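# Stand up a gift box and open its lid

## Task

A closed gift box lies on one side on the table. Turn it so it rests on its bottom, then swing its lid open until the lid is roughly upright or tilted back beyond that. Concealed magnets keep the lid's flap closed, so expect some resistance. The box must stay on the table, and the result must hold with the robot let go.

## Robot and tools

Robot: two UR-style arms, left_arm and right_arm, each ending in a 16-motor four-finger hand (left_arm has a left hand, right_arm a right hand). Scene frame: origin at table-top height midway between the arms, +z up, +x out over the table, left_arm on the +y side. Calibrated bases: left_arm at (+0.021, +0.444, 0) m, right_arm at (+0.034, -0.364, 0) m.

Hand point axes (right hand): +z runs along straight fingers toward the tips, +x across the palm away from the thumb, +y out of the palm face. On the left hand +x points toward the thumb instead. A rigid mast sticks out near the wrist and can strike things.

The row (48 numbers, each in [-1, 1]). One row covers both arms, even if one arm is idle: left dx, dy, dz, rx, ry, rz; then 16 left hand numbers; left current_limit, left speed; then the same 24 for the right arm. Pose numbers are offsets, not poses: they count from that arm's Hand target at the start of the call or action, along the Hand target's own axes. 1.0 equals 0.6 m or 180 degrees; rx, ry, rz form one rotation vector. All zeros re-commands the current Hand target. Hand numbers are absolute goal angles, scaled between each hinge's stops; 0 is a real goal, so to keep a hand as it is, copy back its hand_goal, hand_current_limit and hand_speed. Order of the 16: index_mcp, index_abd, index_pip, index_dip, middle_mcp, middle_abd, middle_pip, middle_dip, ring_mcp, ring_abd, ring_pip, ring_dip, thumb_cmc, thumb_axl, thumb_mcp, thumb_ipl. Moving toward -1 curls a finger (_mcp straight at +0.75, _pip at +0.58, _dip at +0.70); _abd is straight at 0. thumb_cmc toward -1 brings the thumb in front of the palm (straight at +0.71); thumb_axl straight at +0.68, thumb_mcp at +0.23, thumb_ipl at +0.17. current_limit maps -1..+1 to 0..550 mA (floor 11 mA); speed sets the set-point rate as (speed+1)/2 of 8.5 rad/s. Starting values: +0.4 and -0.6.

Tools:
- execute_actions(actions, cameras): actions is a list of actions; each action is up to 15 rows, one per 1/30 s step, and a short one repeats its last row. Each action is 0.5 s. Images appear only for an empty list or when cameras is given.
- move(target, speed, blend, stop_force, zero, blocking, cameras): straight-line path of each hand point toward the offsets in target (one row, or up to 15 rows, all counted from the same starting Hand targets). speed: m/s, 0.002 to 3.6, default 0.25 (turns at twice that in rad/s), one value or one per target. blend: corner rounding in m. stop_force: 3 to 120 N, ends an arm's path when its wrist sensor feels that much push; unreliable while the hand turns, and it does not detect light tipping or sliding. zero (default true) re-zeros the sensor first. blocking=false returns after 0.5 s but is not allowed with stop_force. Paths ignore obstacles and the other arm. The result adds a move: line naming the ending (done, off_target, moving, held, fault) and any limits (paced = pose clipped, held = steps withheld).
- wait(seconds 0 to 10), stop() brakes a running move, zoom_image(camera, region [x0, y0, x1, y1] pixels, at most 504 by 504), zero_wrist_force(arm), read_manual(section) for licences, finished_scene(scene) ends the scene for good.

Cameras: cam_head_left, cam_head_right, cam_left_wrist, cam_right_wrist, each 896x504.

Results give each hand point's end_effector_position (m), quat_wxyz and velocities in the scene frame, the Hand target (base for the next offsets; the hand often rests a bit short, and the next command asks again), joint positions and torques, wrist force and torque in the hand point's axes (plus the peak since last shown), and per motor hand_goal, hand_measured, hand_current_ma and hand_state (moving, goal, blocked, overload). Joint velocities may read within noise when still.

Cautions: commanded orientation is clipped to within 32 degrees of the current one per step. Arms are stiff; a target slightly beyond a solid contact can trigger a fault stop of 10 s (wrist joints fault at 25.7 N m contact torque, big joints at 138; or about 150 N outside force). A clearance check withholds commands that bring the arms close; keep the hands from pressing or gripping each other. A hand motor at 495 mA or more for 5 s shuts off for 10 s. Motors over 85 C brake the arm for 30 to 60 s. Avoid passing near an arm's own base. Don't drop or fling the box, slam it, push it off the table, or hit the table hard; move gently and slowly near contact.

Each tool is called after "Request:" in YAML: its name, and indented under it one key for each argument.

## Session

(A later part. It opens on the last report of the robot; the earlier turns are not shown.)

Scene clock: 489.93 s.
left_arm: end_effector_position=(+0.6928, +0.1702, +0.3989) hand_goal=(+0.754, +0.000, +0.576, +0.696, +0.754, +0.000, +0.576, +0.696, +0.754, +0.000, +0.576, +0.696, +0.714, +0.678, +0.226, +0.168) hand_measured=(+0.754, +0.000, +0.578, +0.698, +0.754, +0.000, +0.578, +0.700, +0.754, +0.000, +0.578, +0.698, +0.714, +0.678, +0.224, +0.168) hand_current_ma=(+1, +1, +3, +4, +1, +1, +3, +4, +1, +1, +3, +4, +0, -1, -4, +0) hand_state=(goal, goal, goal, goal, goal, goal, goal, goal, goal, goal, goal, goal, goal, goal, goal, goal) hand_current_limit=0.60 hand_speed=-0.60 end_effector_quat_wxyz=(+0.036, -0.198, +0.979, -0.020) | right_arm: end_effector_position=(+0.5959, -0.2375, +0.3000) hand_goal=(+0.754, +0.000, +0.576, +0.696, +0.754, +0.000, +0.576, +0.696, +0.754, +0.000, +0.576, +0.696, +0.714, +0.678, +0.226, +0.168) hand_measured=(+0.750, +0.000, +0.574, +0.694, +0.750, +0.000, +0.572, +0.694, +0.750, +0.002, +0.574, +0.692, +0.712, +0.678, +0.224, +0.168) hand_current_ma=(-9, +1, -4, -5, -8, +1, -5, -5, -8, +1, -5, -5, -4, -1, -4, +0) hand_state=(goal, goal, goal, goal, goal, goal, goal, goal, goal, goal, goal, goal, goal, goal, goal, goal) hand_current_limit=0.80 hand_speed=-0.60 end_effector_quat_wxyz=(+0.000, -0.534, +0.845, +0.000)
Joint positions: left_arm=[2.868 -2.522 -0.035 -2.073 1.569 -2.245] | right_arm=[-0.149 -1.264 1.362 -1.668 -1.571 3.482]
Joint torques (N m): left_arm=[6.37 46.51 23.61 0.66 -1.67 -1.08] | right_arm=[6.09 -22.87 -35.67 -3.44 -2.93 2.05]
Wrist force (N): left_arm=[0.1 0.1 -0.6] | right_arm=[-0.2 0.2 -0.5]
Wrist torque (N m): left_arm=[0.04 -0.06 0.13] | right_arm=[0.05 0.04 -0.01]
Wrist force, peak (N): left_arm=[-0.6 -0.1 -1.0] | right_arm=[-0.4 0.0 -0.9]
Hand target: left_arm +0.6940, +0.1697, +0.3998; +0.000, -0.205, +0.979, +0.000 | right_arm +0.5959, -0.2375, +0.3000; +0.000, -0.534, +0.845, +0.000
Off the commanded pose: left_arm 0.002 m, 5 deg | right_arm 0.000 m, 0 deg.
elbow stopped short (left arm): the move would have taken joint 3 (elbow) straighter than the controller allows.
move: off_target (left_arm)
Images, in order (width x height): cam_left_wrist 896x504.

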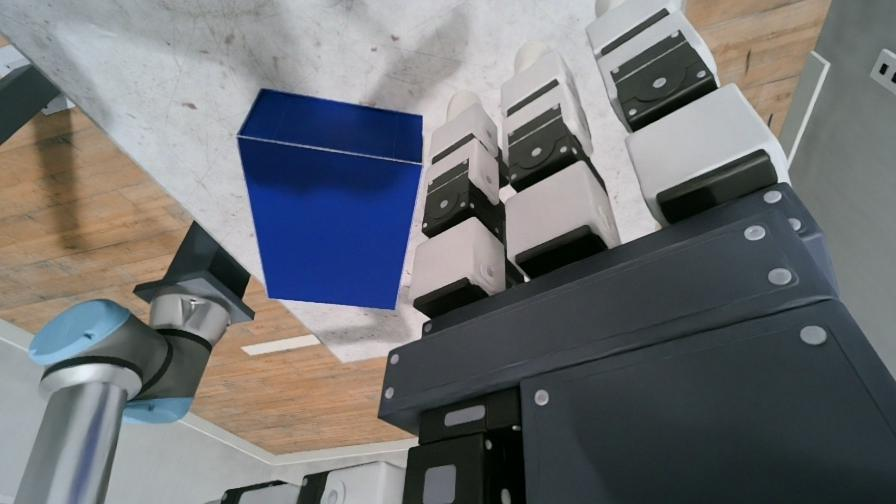

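Request:
move:
  target:
    - [0,0,0,0,0,0,0.754,0,0.576,0.696,0.754,0,0.576,0.696,0.754,0,0.576,0.696,0.714,0.678,0.226,0.168,0.6,-0.6,0,0,0,0,0,0,0.754,0,-0.08,0.043,0.754,0,-0.08,0.043,0.754,0,-0.08,0.043,0.714,0.678,0.226,0.168,0.8,-0.6]
    - [0,0,0,0,0,0,0.754,0,0.576,0.696,0.754,0,0.576,0.696,0.754,0,0.576,0.696,0.714,0.678,0.226,0.168,0.6,-0.6,0,0,0.34,0,0,0,0.754,0,-0.08,0.043,0.754,0,-0.08,0.043,0.754,0,-0.08,0.043,0.714,0.678,0.226,0.168,0.8,-0.6]
  speed: 0.2
  cameras: ["all"]

Request:
zoom_image:
  camera: "cam_left_wrist"
  region: [220, 50, 470, 250]

Request:
zoom_image:
  camera: "cam_head_left"
  region: [360, 200, 610, 420]

Scene clock: 558.83 s.
left_arm: end_effector_position=(+0.6928, +0.1702, +0.3989) hand_goal=(+0.754, +0.000, +0.576, +0.696, +0.754, +0.000, +0.576, +0.696, +0.754, +0.000, +0.576, +0.696, +0.714, +0.678, +0.226, +0.168) hand_measured=(+0.754, +0.000, +0.578, +0.698, +0.754, +0.000, +0.578, +0.700, +0.754, +0.000, +0.578, +0.698, +0.714, +0.678, +0.224, +0.168) hand_current_ma=(+1, +1, +3, +4, +1, +1, +3, +4, +1, +1, +3, +4, +0, -1, -4, +0) hand_state=(goal, goal, goal, goal, goal, goal, goal, goal, goal, goal, goal, goal, goal, goal, goal, goal) hand_current_limit=0.60 hand_speed=-0.60 end_effector_quat_wxyz=(+0.036, -0.199, +0.979, -0.020) | right_arm: end_effector_position=(+0.5959, -0.2376, +0.0962) hand_goal=(+0.754, +0.000, -0.080, +0.044, +0.754, +0.000, -0.080, +0.044, +0.754, +0.000, -0.080, +0.044, +0.714, +0.678, +0.226, +0.168) hand_measured=(+0.752, +0.000, -0.074, +0.048, +0.752, +0.000, -0.074, +0.048, +0.752, +0.002, -0.074, +0.048, +0.712, +0.678, +0.224, +0.168) hand_current_ma=(-3, +1, +10, +7, -3, +1, +11, +7, -3, +1, +10, +7, -4, -1, -5, +0) hand_state=(goal, goal, goal, goal, goal, goal, goal, goal, goal, goal, goal, goal, goal, goal, goal, goal) hand_current_limit=0.80 hand_speed=-0.60 end_effector_quat_wxyz=(+0.000, -0.534, +0.845, +0.000)
Joint positions: left_arm=[2.868 -2.522 -0.035 -2.073 1.569 -2.246] | right_arm=[-0.149 -1.104 1.688 -2.155 -1.571 3.482]
Joint torques (N m): left_arm=[6.7 53.51 19.73 0.64 -1.64 -0.88] | right_arm=[6.89 -24.55 -12.77 -4.27 3.06 2.36]
Wrist force (N): left_arm=[0.2 0.4 -0.6] | right_arm=[-0.4 0.0 -0.5]
Wrist torque (N m): left_arm=[0.07 -0.07 0.12] | right_arm=[0.07 0.06 -0.06]
Wrist force, peak (N): left_arm=[-0.2 0.4 -0.7] | right_arm=[-0.1 -0.2 -1.8]
Hand target: left_arm +0.6940, +0.1697, +0.3998; +0.000, -0.205, +0.979, +0.000 | right_arm +0.5959, -0.2375, +0.0960; +0.000, -0.534, +0.845, +0.000
Off the commanded pose: left_arm 0.002 m, 5 deg | right_arm 0.000 m, 0 deg.
elbow stopped short (left arm): the move would have taken joint 3 (elbow) straighter than the controller allows.
move: off_target (left_arm)

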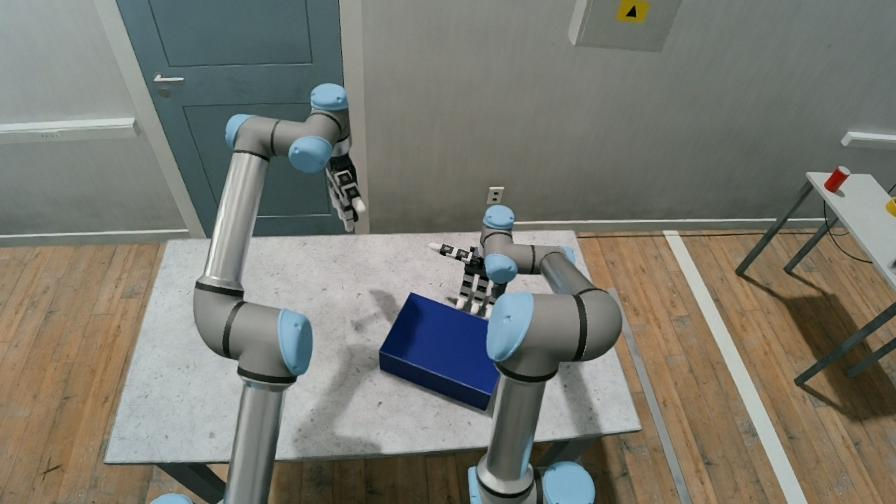

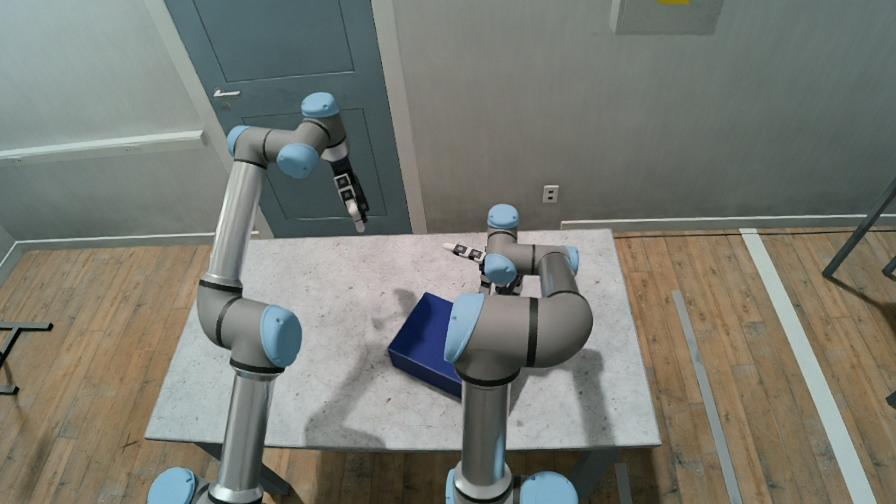

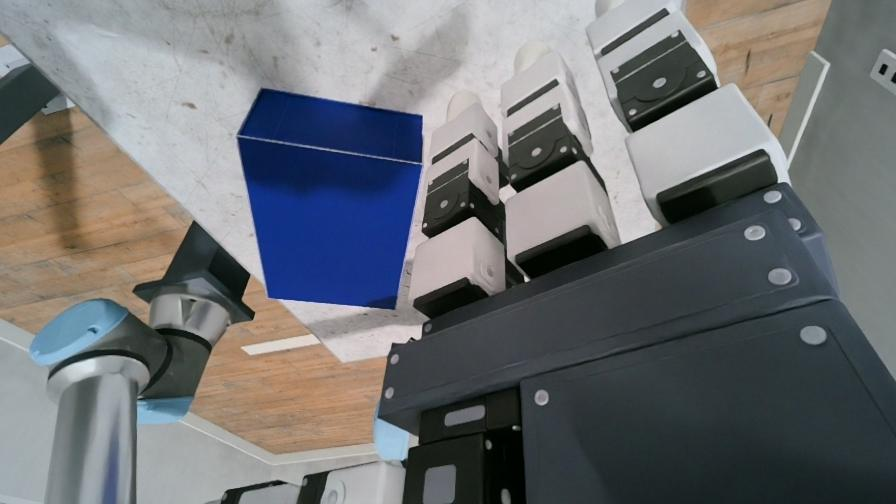

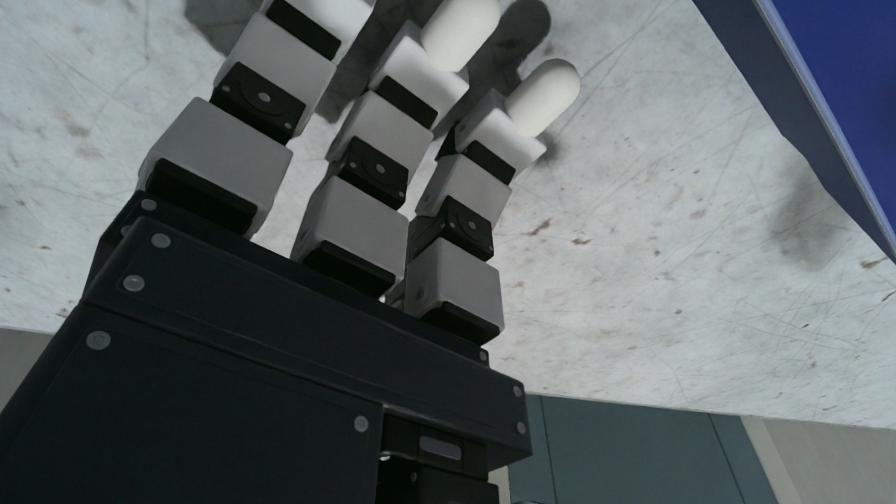

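Scaled by 2.016 from the camera's 896x504 image, which has a finer 1280x720 frame.

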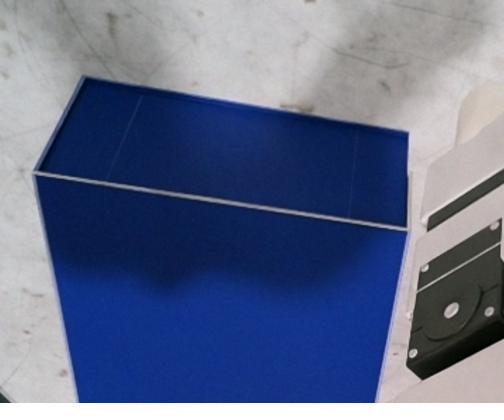

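Scaled by 2.016 from the camera's 896x504 image, which has a finer 1280x720 frame.

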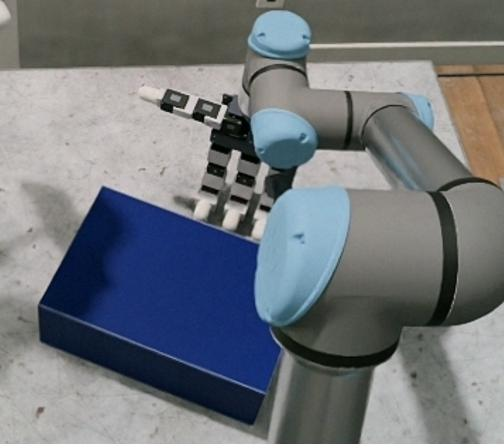

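Request:
move:
  target: [0,0,0,0,0,0,0.754,0,0.576,0.696,0.754,0,0.576,0.696,0.754,0,0.576,0.696,0.714,0.678,0.226,0.168,0.6,-0.6,0,0,0.0145,0,0,0,0.754,0,-0.08,0.043,0.754,0,-0.08,0.043,0.754,0,-0.08,0.043,0.714,0.678,0.226,0.168,0.8,-0.6]
  speed: 0.1

Request:
move:
  target: [0,0,0,0,0,0,0.754,0,0.576,0.696,0.754,0,0.576,0.696,0.754,0,0.576,0.696,0.714,0.678,0.226,0.168,0.6,-0.6,0,0.14,0,0,0,0,0.754,0,-0.08,0.043,0.754,0,-0.08,0.043,0.754,0,-0.08,0.043,0.714,0.678,0.226,0.168,0.8,-0.6]
  speed: 0.02
  stop_force: 3
  cameras: ["all"]

Request:
zoom_image:
  camera: "cam_head_left"
  region: [360, 200, 610, 420]

Scene clock: 574.53 s.
left_arm: end_effector_position=(+0.6928, +0.1702, +0.3989) hand_goal=(+0.754, +0.000, +0.576, +0.696, +0.754, +0.000, +0.576, +0.696, +0.754, +0.000, +0.576, +0.696, +0.714, +0.678, +0.226, +0.168) hand_measured=(+0.754, +0.000, +0.578, +0.698, +0.754, +0.000, +0.578, +0.700, +0.754, +0.000, +0.578, +0.698, +0.714, +0.678, +0.224, +0.168) hand_current_ma=(+1, +1, +3, +4, +1, +1, +3, +4, +1, +1, +3, +4, +0, -1, -4, +0) hand_state=(goal, goal, goal, goal, goal, goal, goal, goal, goal, goal, goal, goal, goal, goal, goal, goal) hand_current_limit=0.60 hand_speed=-0.60 end_effector_quat_wxyz=(+0.036, -0.199, +0.979, -0.020) | right_arm: end_effector_position=(+0.5959, -0.2375, +0.0874) hand_goal=(+0.754, +0.000, -0.080, +0.044, +0.754, +0.000, -0.080, +0.044, +0.754, +0.000, -0.080, +0.044, +0.714, +0.678, +0.226, +0.168) hand_measured=(+0.752, +0.000, -0.074, +0.048, +0.752, +0.000, -0.074, +0.048, +0.752, +0.002, -0.074, +0.048, +0.712, +0.678, +0.224, +0.168) hand_current_ma=(-3, +1, +10, +7, -3, +1, +11, +7, -3, +1, +10, +7, -4, -1, -5, +0) hand_state=(goal, goal, goal, goal, goal, goal, goal, goal, goal, goal, goal, goal, goal, goal, goal, goal) hand_current_limit=0.80 hand_speed=-0.60 end_effector_quat_wxyz=(+0.000, -0.534, +0.845, +0.000)
Joint positions: left_arm=[2.868 -2.522 -0.035 -2.073 1.569 -2.246] | right_arm=[-0.149 -1.092 1.696 -2.175 -1.571 3.482]
Joint torques (N m): left_arm=[8.33 61.64 17.95 0.55 -1.81 -1.13] | right_arm=[6.58 -25.24 -12.4 -4.08 2.83 2.1]
Wrist force (N): left_arm=[0.0 0.3 -0.5] | right_arm=[-0.3 0.0 -0.2]
Wrist torque (N m): left_arm=[0.05 -0.05 0.12] | right_arm=[0.03 0.03 -0.04]
Wrist force, peak (N): left_arm=[0.1 0.4 -0.8] | right_arm=[-0.7 0.3 -0.4]
Hand target: left_arm +0.6940, +0.1697, +0.3998; +0.000, -0.205, +0.979, +0.000 | right_arm +0.5959, -0.2375, +0.0873; +0.000, -0.534, +0.845, +0.000
Off the commanded pose: left_arm 0.002 m, 5 deg | right_arm 0.000 m, 0 deg.
elbow stopped short (left arm): the move would have taken joint 3 (elbow) straighter than the controller allows.
move: off_target (left_arm)

Scene clock: 578.23 s.
left_arm: end_effector_position=(+0.6928, +0.1702, +0.3989) hand_goal=(+0.754, +0.000, +0.576, +0.696, +0.754, +0.000, +0.576, +0.696, +0.754, +0.000, +0.576, +0.696, +0.714, +0.678, +0.226, +0.168) hand_measured=(+0.754, +0.000, +0.578, +0.698, +0.754, +0.000, +0.578, +0.700, +0.754, +0.000, +0.578, +0.698, +0.714, +0.678, +0.224, +0.168) hand_current_ma=(+1, +1, +3, +4, +1, +1, +3, +4, +1, +1, +3, +4, +0, -1, -4, +0) hand_state=(goal, goal, goal, goal, goal, goal, goal, goal, goal, goal, goal, goal, goal, goal, goal, goal) hand_current_limit=0.60 hand_speed=-0.60 end_effector_quat_wxyz=(+0.036, -0.199, +0.979, -0.020) | right_arm: end_effector_position=(+0.5505, -0.2160, +0.0873) hand_goal=(+0.754, +0.000, -0.080, +0.044, +0.754, +0.000, -0.080, +0.044, +0.754, +0.000, -0.080, +0.044, +0.714, +0.678, +0.226, +0.168) hand_measured=(+0.762, +0.000, -0.080, +0.042, +0.752, +0.000, -0.074, +0.048, +0.752, +0.002, -0.074, +0.048, +0.712, +0.678, +0.224, +0.168) hand_current_ma=(+16, +1, +0, -4, -2, +1, +11, +6, -3, +1, +10, +7, -4, -1, -5, +0) hand_state=(goal, goal, goal, goal, goal, goal, goal, goal, goal, goal, goal, goal, goal, goal, goal, goal) hand_current_limit=0.80 hand_speed=-0.60 end_effector_quat_wxyz=(+0.000, -0.534, +0.845, +0.000)
Joint positions: left_arm=[2.868 -2.522 -0.035 -2.073 1.569 -2.246] | right_arm=[-0.12 -1.176 1.828 -2.222 -1.571 3.512]
Joint torques (N m): left_arm=[8.02 69.79 14.47 0.64 -1.6 -1.07] | right_arm=[-6.14 -21.76 -30.88 -0.45 1.94 -1.8]
Wrist force (N): left_arm=[-0.2 0.5 -0.5] | right_arm=[-0.2 -0.3 -0.2]
Wrist torque (N m): left_arm=[0.08 -0.02 0.10] | right_arm=[-0.01 0.00 0.06]
Wrist force, peak (N): left_arm=[0.0 0.7 -0.5] | right_arm=[0.1 -3.2 -1.0]
Hand target: left_arm +0.6940, +0.1697, +0.3998; +0.000, -0.205, +0.979, +0.000 | right_arm +0.5505, -0.2160, +0.0873; +0.000, -0.534, +0.845, +0.000 (not the last commanded pose)
Off the commanded pose: left_arm 0.002 m, 5 deg | right_arm 0.034 m, 0 deg.
elbow stopped short (left arm): the move would have taken joint 3 (elbow) straighter than the controller allows.
move: contact (right_arm), off_target (left_arm)

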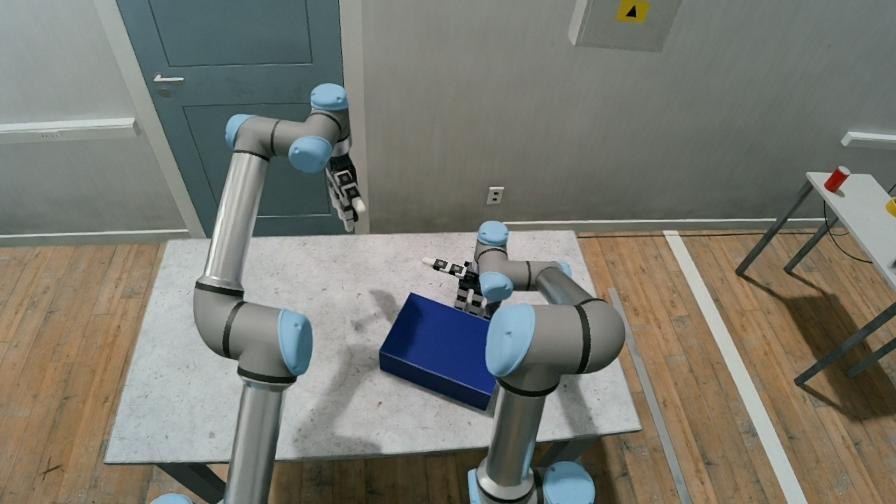

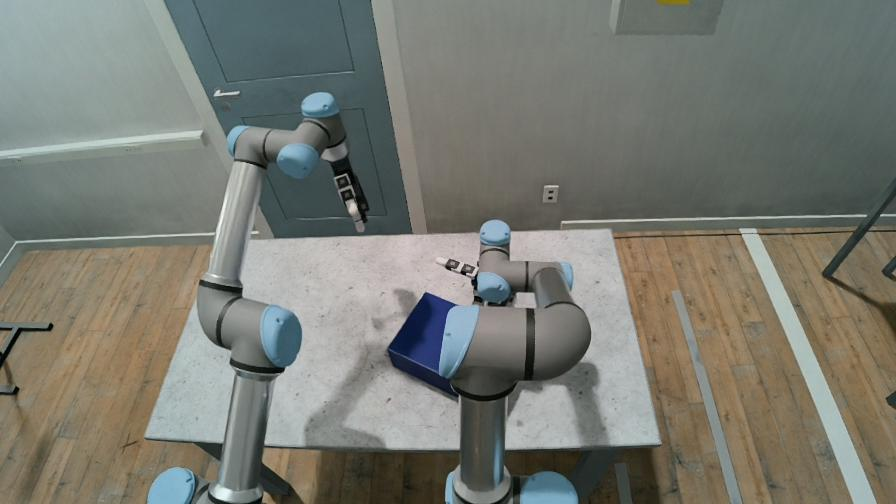

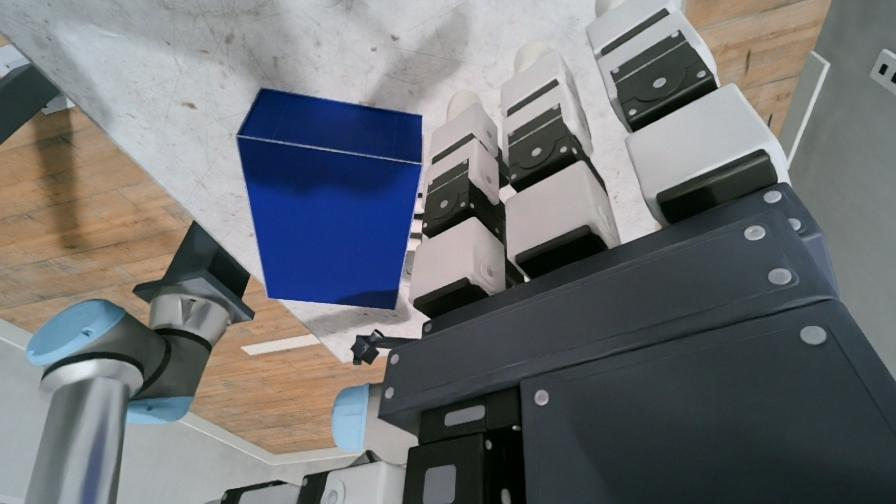

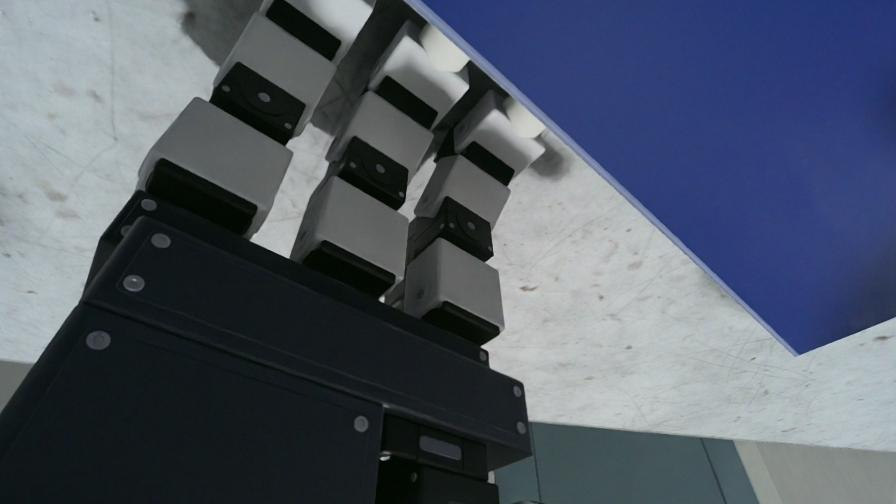

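Scaled by 2.016 from the camera's 896x504 image, which has a finer 1280x720 frame.

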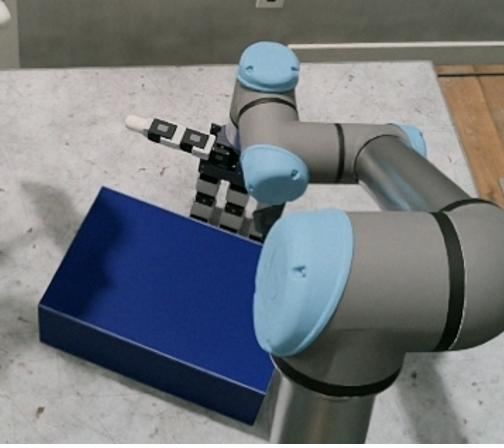

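Request:
move:
  target:
    - [0,0,0,0,0,0,0.754,0,0.576,0.696,0.754,0,0.576,0.696,0.754,0,0.576,0.696,0.714,0.678,0.226,0.168,0.6,-0.6,0,0.013,0,0,0,0,0.754,0,-0.08,0.043,0.754,0,-0.08,0.043,0.754,0,-0.08,0.043,0.714,0.678,0.226,0.168,0.8,-0.6]
    - [0,0,0,0,0,0,0.754,0,0.576,0.696,0.754,0,0.576,0.696,0.754,0,0.576,0.696,0.714,0.678,0.226,0.168,0.6,-0.6,0,0.013,-0.05,0,0,0,0.754,0,-0.08,0.043,0.754,0,-0.08,0.043,0.754,0,-0.08,0.043,0.714,0.678,0.226,0.168,0.8,-0.6]
  speed: 0.02
  cameras: ["all"]

Request:
zoom_image:
  camera: "cam_head_left"
  region: [360, 200, 610, 420]

Request:
zoom_image:
  camera: "cam_left_wrist"
  region: [220, 50, 470, 350]

Scene clock: 594.37 s.
left_arm: end_effector_position=(+0.6928, +0.1702, +0.3989) hand_goal=(+0.754, +0.000, +0.576, +0.696, +0.754, +0.000, +0.576, +0.696, +0.754, +0.000, +0.576, +0.696, +0.714, +0.678, +0.226, +0.168) hand_measured=(+0.754, +0.000, +0.578, +0.698, +0.754, +0.000, +0.578, +0.700, +0.754, +0.000, +0.578, +0.698, +0.714, +0.678, +0.224, +0.168) hand_current_ma=(+1, +1, +3, +4, +1, +1, +3, +4, +1, +1, +3, +4, +0, -1, -4, +0) hand_state=(goal, goal, goal, goal, goal, goal, goal, goal, goal, goal, goal, goal, goal, goal, goal, goal) hand_current_limit=0.60 hand_speed=-0.60 end_effector_quat_wxyz=(+0.036, -0.199, +0.979, -0.020) | right_arm: end_effector_position=(+0.5435, -0.2126, +0.1172) hand_goal=(+0.754, +0.000, -0.080, +0.044, +0.754, +0.000, -0.080, +0.044, +0.754, +0.000, -0.080, +0.044, +0.714, +0.678, +0.226, +0.168) hand_measured=(+0.778, +0.002, -0.064, +0.052, +0.768, +0.000, -0.068, +0.050, +0.758, +0.002, -0.074, +0.048, +0.712, +0.678, +0.224, +0.168) hand_current_ma=(+67, +1, +37, +18, +34, +1, +26, +10, +6, +1, +11, +7, -4, -1, -5, +0) hand_state=(blocked, goal, goal, goal, goal, goal, goal, goal, goal, goal, goal, goal, goal, goal, goal, goal) hand_current_limit=0.80 hand_speed=-0.60 end_effector_quat_wxyz=(+0.000, -0.534, +0.845, +0.000)
Joint positions: left_arm=[2.868 -2.522 -0.035 -2.073 1.569 -2.246] | right_arm=[-0.115 -1.231 1.816 -2.155 -1.571 3.517]
Joint torques (N m): left_arm=[7.22 72.21 9.12 0.75 -1.88 -1.01] | right_arm=[6.96 -45.13 -31.23 0.03 2.87 1.96]
Wrist force (N): left_arm=[-0.1 0.3 -0.7] | right_arm=[0.0 -1.8 0.1]
Wrist torque (N m): left_arm=[0.08 -0.03 0.11] | right_arm=[0.09 0.01 -0.03]
Wrist force, peak (N): left_arm=[-0.1 0.3 -0.9] | right_arm=[-0.6 -3.4 -1.9]
Hand target: left_arm +0.6940, +0.1697, +0.3998; +0.000, -0.205, +0.979, +0.000 | right_arm +0.5435, -0.2126, +0.1173; +0.000, -0.534, +0.845, +0.000
Off the commanded pose: left_arm 0.002 m, 5 deg | right_arm 0.000 m, 0 deg.
elbow stopped short (left arm): the move would have taken joint 3 (elbow) straighter than the controller allows.
move: off_target (left_arm)

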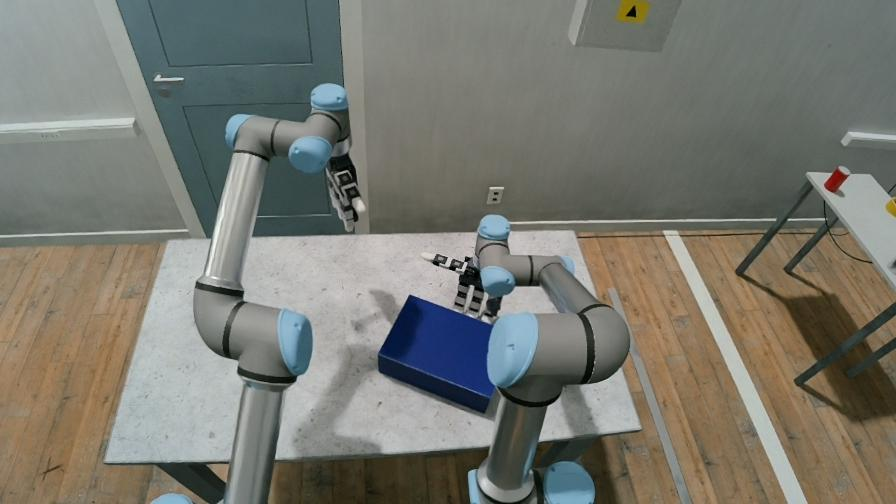

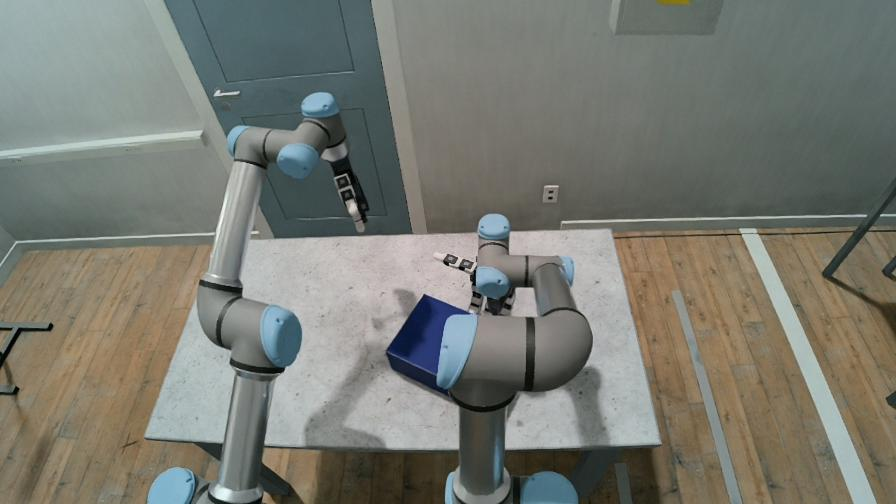

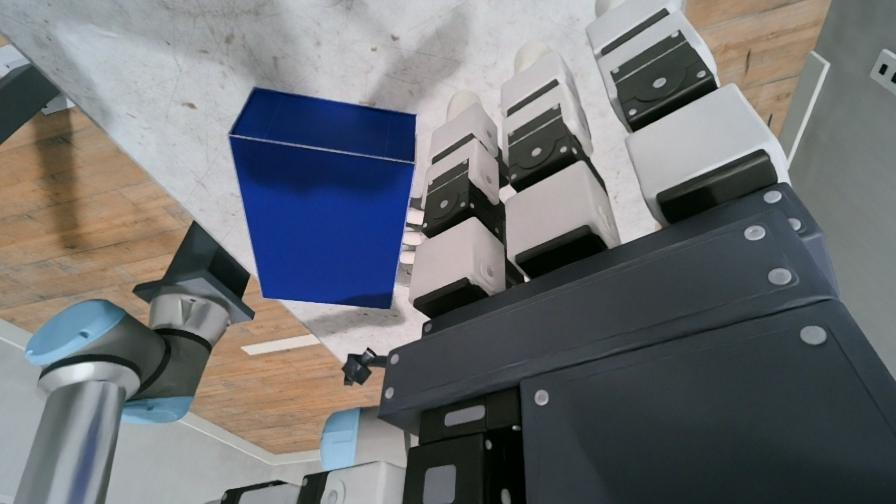

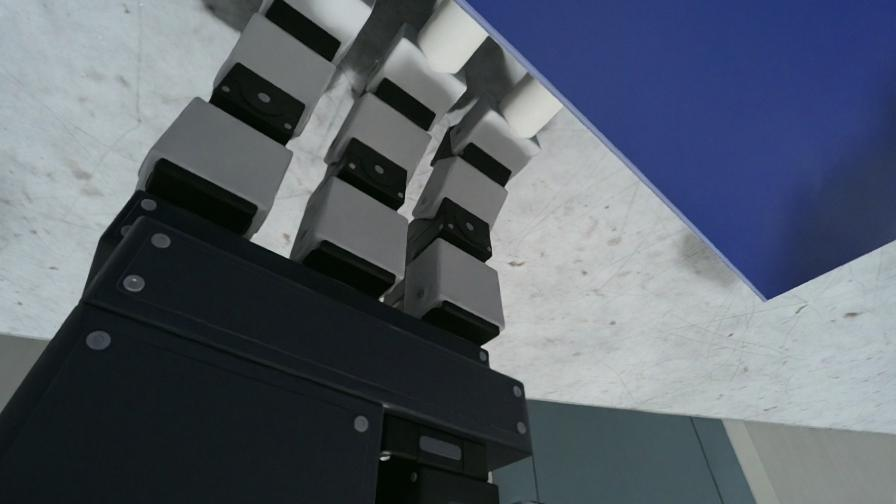

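Scaled by 2.016 from the camera's 896x504 image, which has a finer 1280x720 frame.

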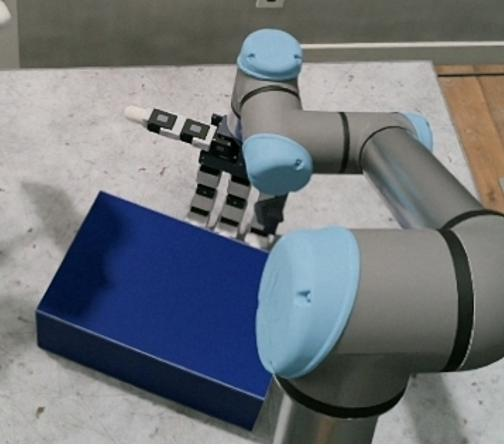

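Scaled by 1.680 from the camera's 896x504 image, which has a finer 1280x720 frame.

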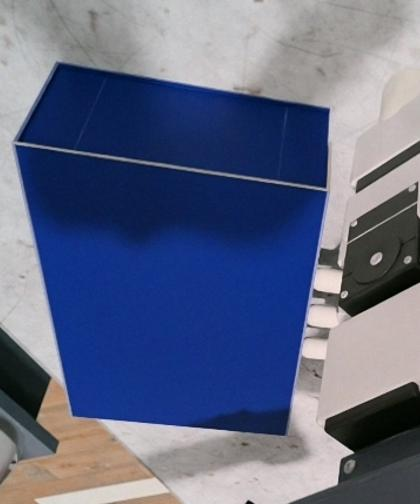

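Request:
move:
  target:
    - [0.933,0.059,0,0,0,-0.23,0.97,0,0.8,0.9,0.97,0,0.8,0.9,0.97,0,0.8,0.9,0.714,0.678,0.226,0.168,0.9,-0.6,0,-0.06,0,0,0,0.022,0.754,0,-0.08,0.043,0.754,0,-0.08,0.043,0.754,0,-0.08,0.043,0.714,0.678,0.226,0.168,0.9,-0.6]
    - [0.933,0.059,0.455,0,0,-0.23,0.97,0,0.8,0.9,0.97,0,0.8,0.9,0.97,0,0.8,0.9,0.714,0.678,0.226,0.168,0.9,-0.6,0,-0.06,0.055,0,0,0.022,0.754,0,-0.08,0.043,0.754,0,-0.08,0.043,0.754,0,-0.08,0.043,0.714,0.678,0.226,0.168,0.9,-0.6]
  speed: 0.25
  cameras: ["all"]

Scene clock: 642.47 s.
left_arm: end_effector_position=(+0.2717, +0.0164, +0.3996) hand_goal=(+0.970, +0.000, +0.800, +0.900, +0.970, +0.000, +0.800, +0.900, +0.970, +0.000, +0.800, +0.900, +0.714, +0.678, +0.226, +0.168) hand_measured=(+0.960, +0.000, +0.794, +0.896, +0.960, +0.000, +0.794, +0.896, +0.958, +0.000, +0.794, +0.896, +0.712, +0.678, +0.224, +0.168) hand_current_ma=(-21, +1, -8, -5, -20, +1, -10, -5, -24, +1, -8, -5, -1, -1, -5, +0) hand_state=(goal, goal, goal, goal, goal, goal, goal, goal, goal, goal, goal, goal, goal, goal, goal, goal) hand_current_limit=0.90 hand_speed=-0.60 end_effector_quat_wxyz=(+0.005, -0.473, +0.881, -0.003) | right_arm: end_effector_position=(+0.5734, -0.2268, +0.1173) hand_goal=(+0.754, +0.000, -0.080, +0.044, +0.754, +0.000, -0.080, +0.044, +0.754, +0.000, -0.080, +0.044, +0.714, +0.678, +0.226, +0.168) hand_measured=(+0.758, +0.002, -0.074, +0.048, +0.758, +0.000, -0.074, +0.048, +0.758, +0.002, -0.074, +0.048, +0.712, +0.678, +0.224, +0.168) hand_current_ma=(+7, +1, +10, +7, +6, +1, +11, +7, +6, +1, +11, +7, -4, -1, -5, +0) hand_state=(goal, goal, goal, goal, goal, goal, goal, goal, goal, goal, goal, goal, goal, goal, goal, goal) hand_current_limit=0.90 hand_speed=-0.60 end_effector_quat_wxyz=(+0.000, -0.507, +0.862, +0.000)
Joint positions: left_arm=[2.439 -1.709 -1.316 -1.679 1.578 -3.259] | right_arm=[-0.143 -1.183 1.745 -2.133 -1.571 3.552]
Joint torques (N m): left_arm=[7.2 18.56 33.07 3.49 1.26 1.65] | right_arm=[-6.45 -22.46 -32.15 -0.41 2.59 2.29]
Wrist force (N): left_arm=[-0.4 0.3 -0.1] | right_arm=[0.1 -0.3 -0.1]
Wrist torque (N m): left_arm=[0.00 0.07 -0.13] | right_arm=[0.01 -0.04 -0.03]
Wrist force, peak (N): left_arm=[3.7 5.1 0.2] | right_arm=[-0.2 -1.6 1.6]
Hand target: left_arm +0.2718, +0.0165, +0.3996; +0.005, -0.473, +0.881, -0.003 (not the last commanded pose) | right_arm +0.5734, -0.2268, +0.1173; +0.000, -0.507, +0.862, +0.000 (not the last commanded pose)
Off the commanded pose: left_arm 0.295 m, 9 deg | right_arm 0.033 m, 0 deg.
move: held (left_arm; a check stopped the path), off_target (right_arm; braked when a check withheld steps of left_arm); path passed 0 of 2 targets; limits=held
pose unreachable (left arm): on one or more control steps of this call, first in action 0 (counted from 0), this arm could not follow its commanded pose, so it was not sent that pose on those steps. It may still have moved: this result reports where it is.
cause: moving toward the commanded pose would bring a part of the arm too close to another arm (a part of this arm just beyond joint 6 (wrist 3) and a part of the right arm just beyond its joint 2 (shoulder lift), along the way the arms are being sent, or toward where that arm still pushes).

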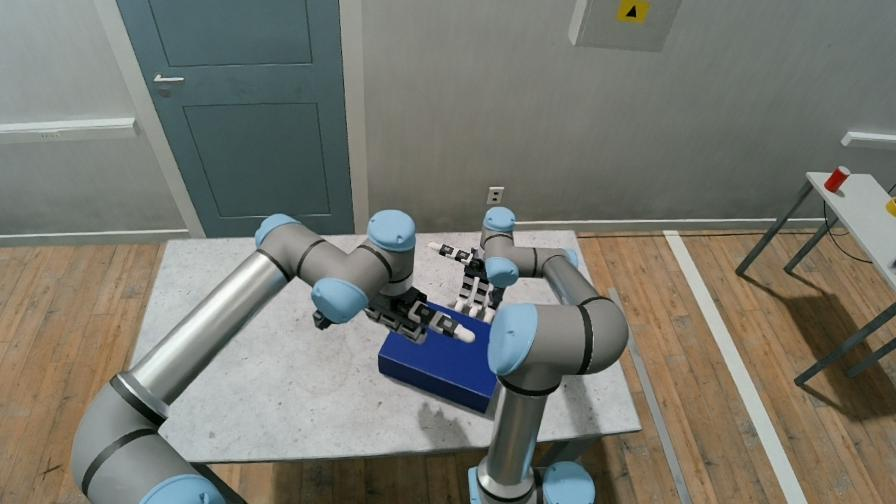

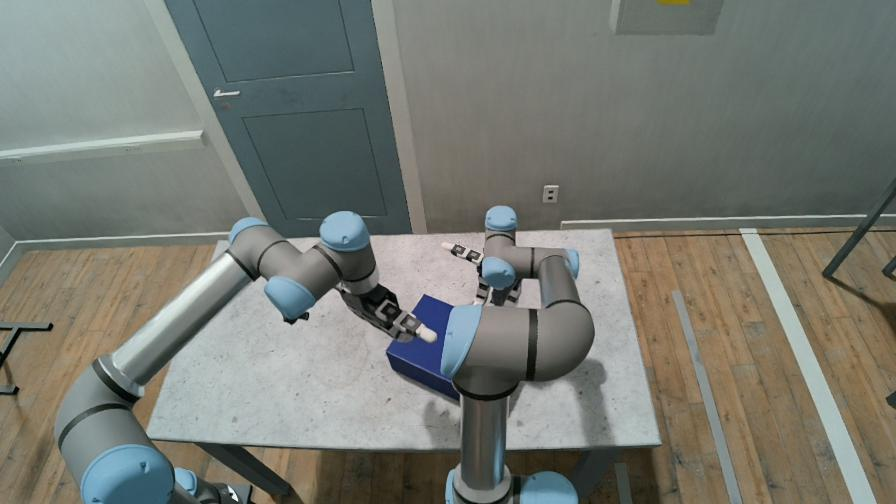

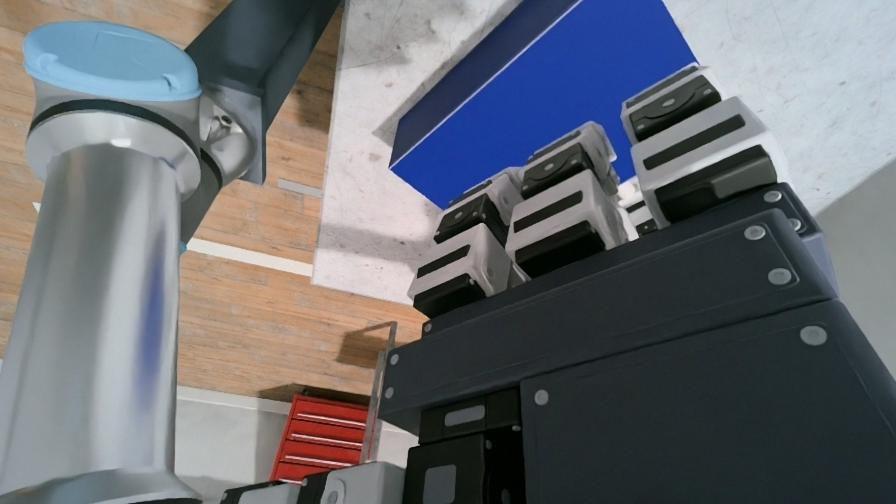

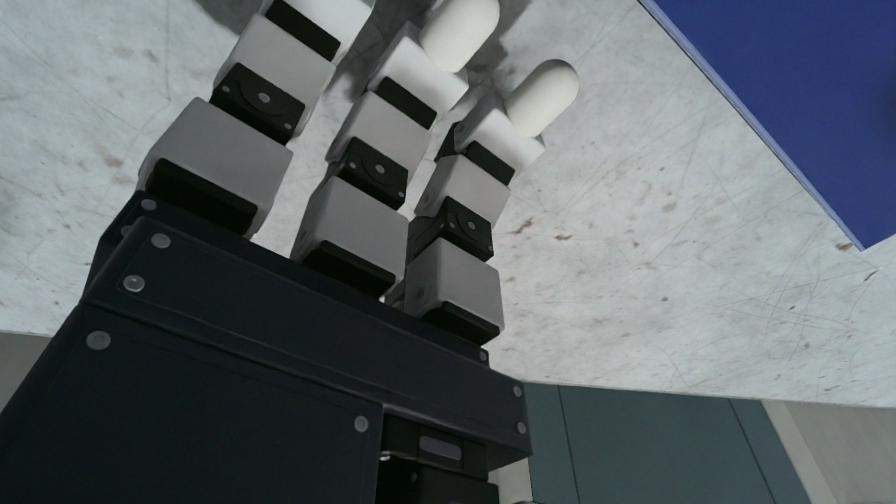

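Request:
move:
  target:
    - [-0.12,0.12,0,0,0,0.478,0.069,0,0.43,0.551,0.069,0,0.43,0.551,0.069,0,0.43,0.551,0.714,0.678,0.226,0.168,0.9,-0.6,0,0,0,0,0,0,0.754,0,-0.08,0.043,0.754,0,-0.08,0.043,0.754,0,-0.08,0.043,0.714,0.678,0.226,0.168,0.9,-0.6]
    - [-0.12,0.12,0.1,0,0,0.957,0.069,0,0.43,0.551,0.069,0,0.43,0.551,0.069,0,0.43,0.551,0.714,0.678,0.226,0.168,0.9,-0.6,0,0,0.055,0,0,0,0.754,0,-0.08,0.043,0.754,0,-0.08,0.043,0.754,0,-0.08,0.043,0.714,0.678,0.226,0.168,0.9,-0.6]
  speed: 0.4
  cameras: ["cam_head_left","cam_head_right"]

Scene clock: 687.17 s.
left_arm: end_effector_position=(+0.2524, +0.1163, +0.3394) hand_goal=(+0.070, +0.000, +0.430, +0.552, +0.070, +0.000, +0.430, +0.552, +0.070, +0.000, +0.430, +0.552, +0.714, +0.678, +0.226, +0.168) hand_measured=(+0.086, +0.000, +0.434, +0.556, +0.086, +0.000, +0.434, +0.556, +0.088, +0.000, +0.434, +0.556, +0.712, +0.678, +0.224, +0.168) hand_current_ma=(+36, +1, +6, +5, +36, +1, +7, +5, +43, +1, +6, +5, -1, -1, -5, +0) hand_state=(goal, goal, goal, goal, goal, goal, goal, goal, goal, goal, goal, goal, goal, goal, goal, goal) hand_current_limit=0.90 hand_speed=-0.60 end_effector_quat_wxyz=(+0.003, +0.847, +0.531, +0.005) | right_arm: end_effector_position=(+0.5734, -0.2268, +0.0844) hand_goal=(+0.754, +0.000, -0.080, +0.044, +0.754, +0.000, -0.080, +0.044, +0.754, +0.000, -0.080, +0.044, +0.714, +0.678, +0.226, +0.168) hand_measured=(+0.756, +0.000, -0.082, +0.048, +0.758, -0.002, -0.086, +0.048, +0.758, -0.002, -0.088, +0.048, +0.712, +0.678, +0.224, +0.168) hand_current_ma=(+5, -1, -4, +7, +7, -2, -11, +7, +10, -2, -19, +7, -4, -1, -5, +0) hand_state=(goal, goal, goal, goal, goal, goal, goal, goal, goal, goal, goal, goal, goal, goal, goal, goal) hand_current_limit=0.90 hand_speed=-0.60 end_effector_quat_wxyz=(+0.000, -0.507, +0.862, +0.000)
Joint positions: left_arm=[2.4 -1.144 -1.953 -1.608 1.579 -0.292] | right_arm=[-0.143 -1.138 1.779 -2.211 -1.571 3.552]
Joint torques (N m): left_arm=[7.12 19.26 10.16 0.72 -1.35 1.52] | right_arm=[-1.79 -5.55 3.08 -0.52 -1.32 1.4]
Wrist force (N): left_arm=[-0.2 0.5 0.1] | right_arm=[0.8 -5.7 -29.0]
Wrist torque (N m): left_arm=[0.21 0.02 -0.14] | right_arm=[2.27 0.98 -0.16]
Wrist force, peak (N): left_arm=[-0.4 0.8 -0.6] | right_arm=[0.7 -6.2 -29.8]
Hand target: left_arm +0.2524, +0.1163, +0.3394; +0.003, +0.847, +0.531, +0.005 | right_arm +0.5734, -0.2268, +0.0843; +0.000, -0.507, +0.862, +0.000
Off the commanded pose: left_arm 0.000 m, 0 deg | right_arm 0.000 m, 0 deg.
move: done
Images, in order (width x height): cam_head_left 896x504, cam_head_right 896x504.

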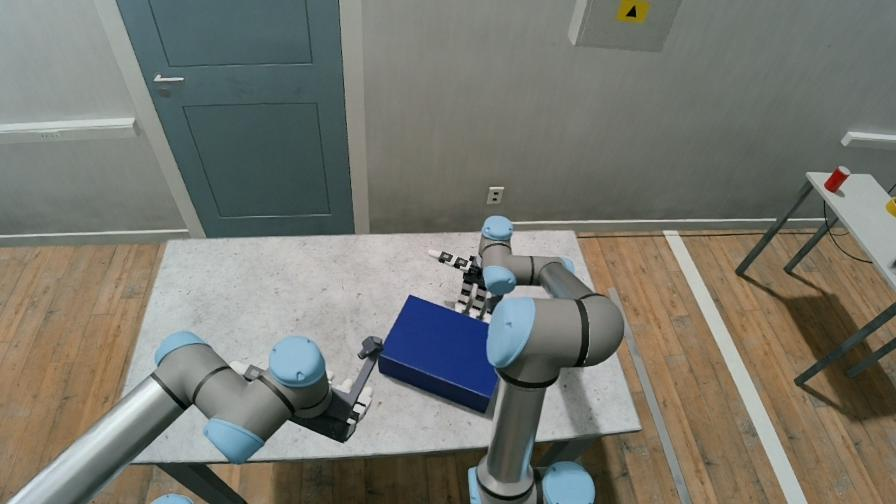

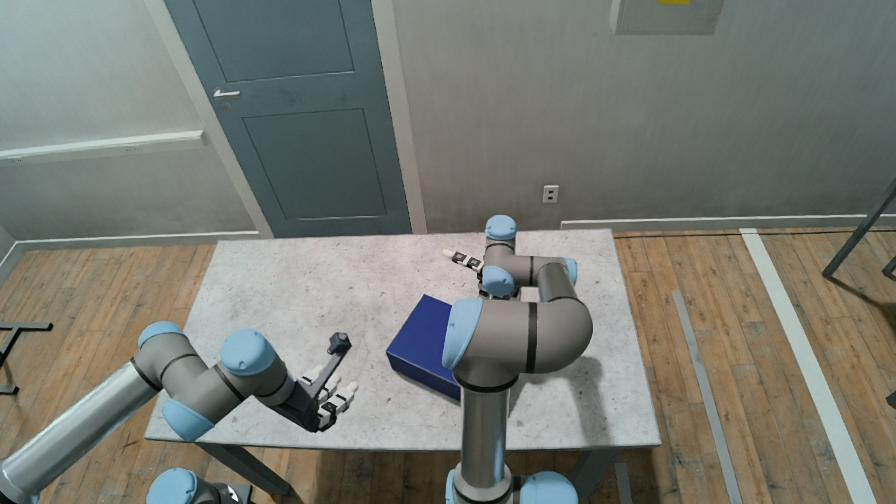

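Request:
move:
  target:
    - [-0.228,0.136,0,0,0,0,0.069,0,0.43,0.551,0.069,0,0.43,0.551,0.069,0,0.43,0.551,0.714,0.678,0.226,0.168,0.9,-0.6,0,0,-0.006,0,0,0,0.754,0,-0.08,0.043,0.754,0,-0.08,0.043,0.754,0,-0.08,0.043,0.714,0.678,0.226,0.168,0.9,-0.6]
    - [-0.228,0.136,0.425,0,0,0,0.069,0,0.43,0.551,0.069,0,0.43,0.551,0.069,0,0.43,0.551,0.714,0.678,0.226,0.168,0.9,-0.6,0,0,-0.006,0,0,0,0.754,0,-0.08,0.043,0.754,0,-0.08,0.043,0.754,0,-0.08,0.043,0.714,0.678,0.226,0.168,0.9,-0.6]
  speed: 0.25
  cameras: ["all"]

Scene clock: 703.37 s.
left_arm: end_effector_position=(+0.2691, -0.0424, +0.0846) hand_goal=(+0.070, +0.000, +0.430, +0.552, +0.070, +0.000, +0.430, +0.552, +0.070, +0.000, +0.430, +0.552, +0.714, +0.678, +0.226, +0.168) hand_measured=(+0.084, +0.000, +0.434, +0.556, +0.084, +0.000, +0.434, +0.556, +0.088, +0.000, +0.434, +0.556, +0.712, +0.678, +0.224, +0.168) hand_current_ma=(+34, +1, +6, +5, +34, +1, +7, +5, +42, +1, +6, +5, -1, -1, -5, +0) hand_state=(goal, goal, goal, goal, goal, goal, goal, goal, goal, goal, goal, goal, goal, goal, goal, goal) hand_current_limit=0.90 hand_speed=-0.60 end_effector_quat_wxyz=(+0.003, +0.847, +0.531, +0.005) | right_arm: end_effector_position=(+0.5734, -0.2268, +0.0879) hand_goal=(+0.754, +0.000, -0.080, +0.044, +0.754, +0.000, -0.080, +0.044, +0.754, +0.000, -0.080, +0.044, +0.714, +0.678, +0.226, +0.168) hand_measured=(+0.758, +0.000, -0.080, +0.048, +0.758, +0.000, -0.082, +0.048, +0.758, +0.000, -0.080, +0.048, +0.712, +0.678, +0.224, +0.168) hand_current_ma=(+7, +0, -1, +7, +6, +0, -1, +7, +6, +1, -1, +7, -4, -1, -5, +0) hand_state=(goal, goal, goal, goal, goal, goal, goal, goal, goal, goal, goal, goal, goal, goal, goal, goal) hand_current_limit=0.90 hand_speed=-0.60 end_effector_quat_wxyz=(+0.000, -0.507, +0.862, +0.000)
Joint positions: left_arm=[2.17 -1.783 -2.102 -0.821 1.58 -0.522] | right_arm=[-0.143 -1.143 1.776 -2.203 -1.571 3.552]
Joint torques (N m): left_arm=[-6.98 16.35 5.48 5.26 1.85 -0.88] | right_arm=[3.9 -47.55 -31.43 -0.44 2.87 0.73]
Wrist force (N): left_arm=[-0.2 0.4 -0.5] | right_arm=[-0.1 -0.1 -0.1]
Wrist torque (N m): left_arm=[0.22 0.02 -0.11] | right_arm=[-0.01 0.00 -0.05]
Wrist force, peak (N): left_arm=[-0.5 0.5 -1.5] | right_arm=[1.0 -6.2 -31.4]
Hand target: left_arm +0.2691, -0.0424, +0.0846; +0.003, +0.847, +0.531, +0.005 | right_arm +0.5734, -0.2268, +0.0879; +0.000, -0.507, +0.862, +0.000
Off the commanded pose: left_arm 0.000 m, 0 deg | right_arm 0.000 m, 0 deg.
move: done

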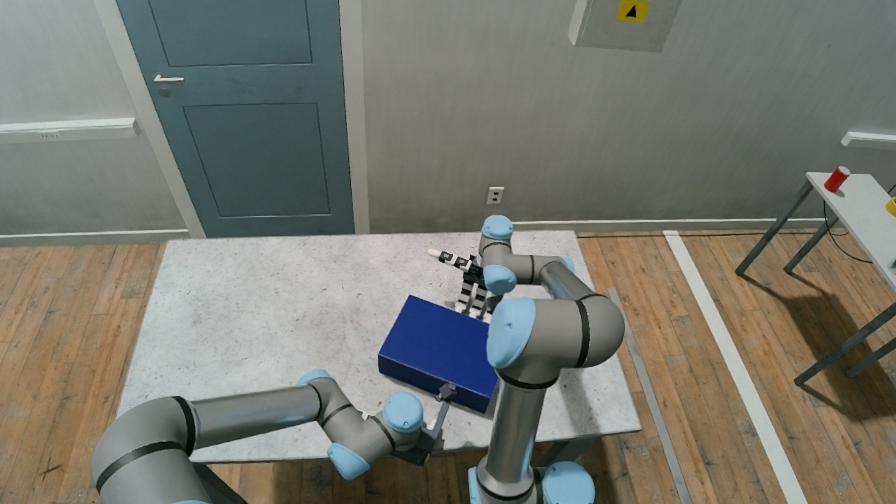

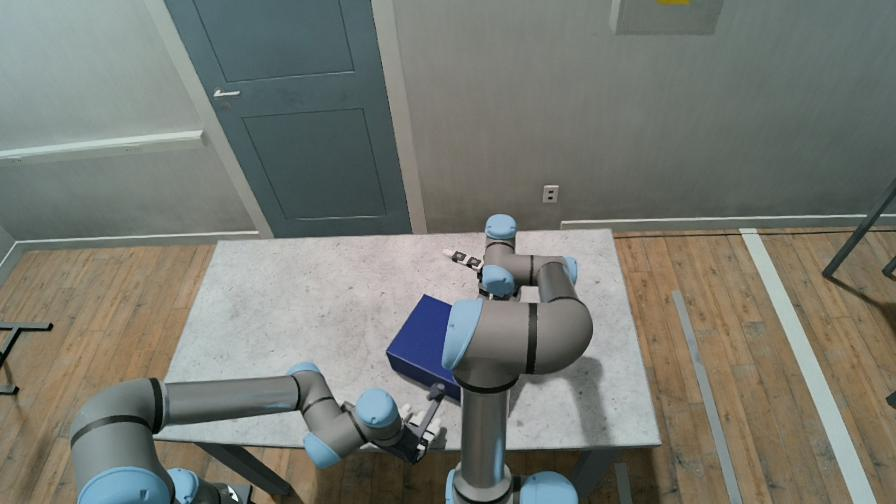

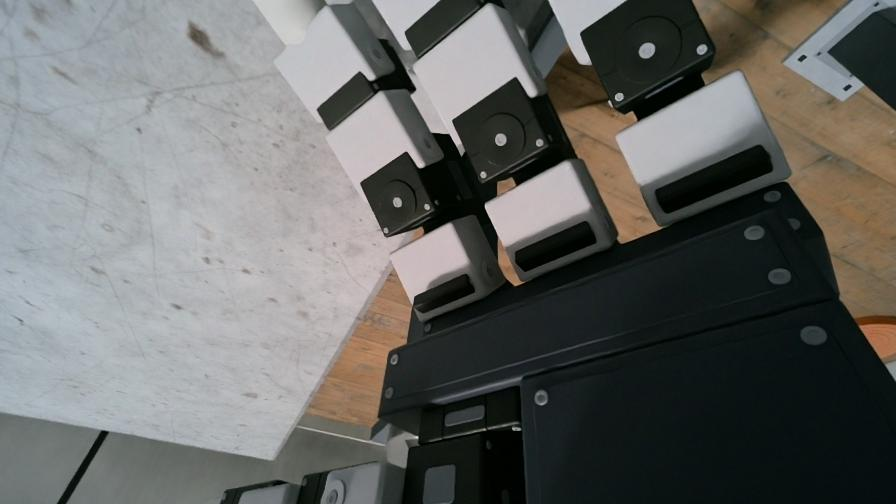

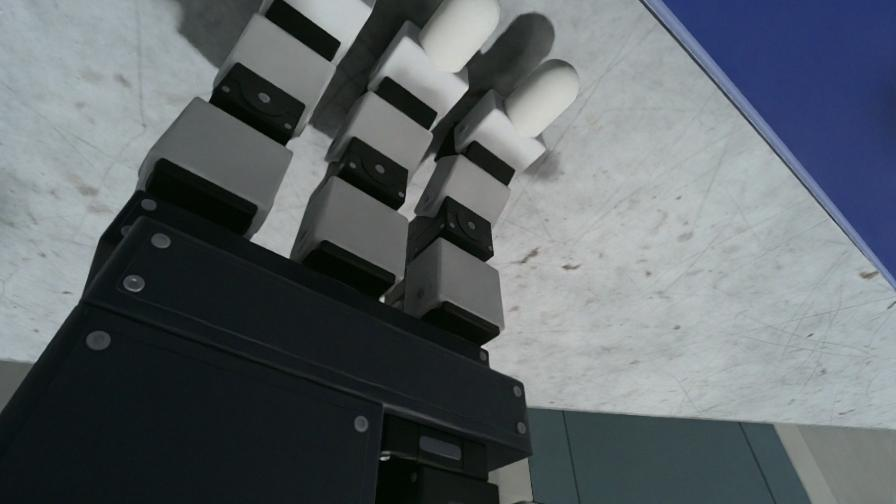

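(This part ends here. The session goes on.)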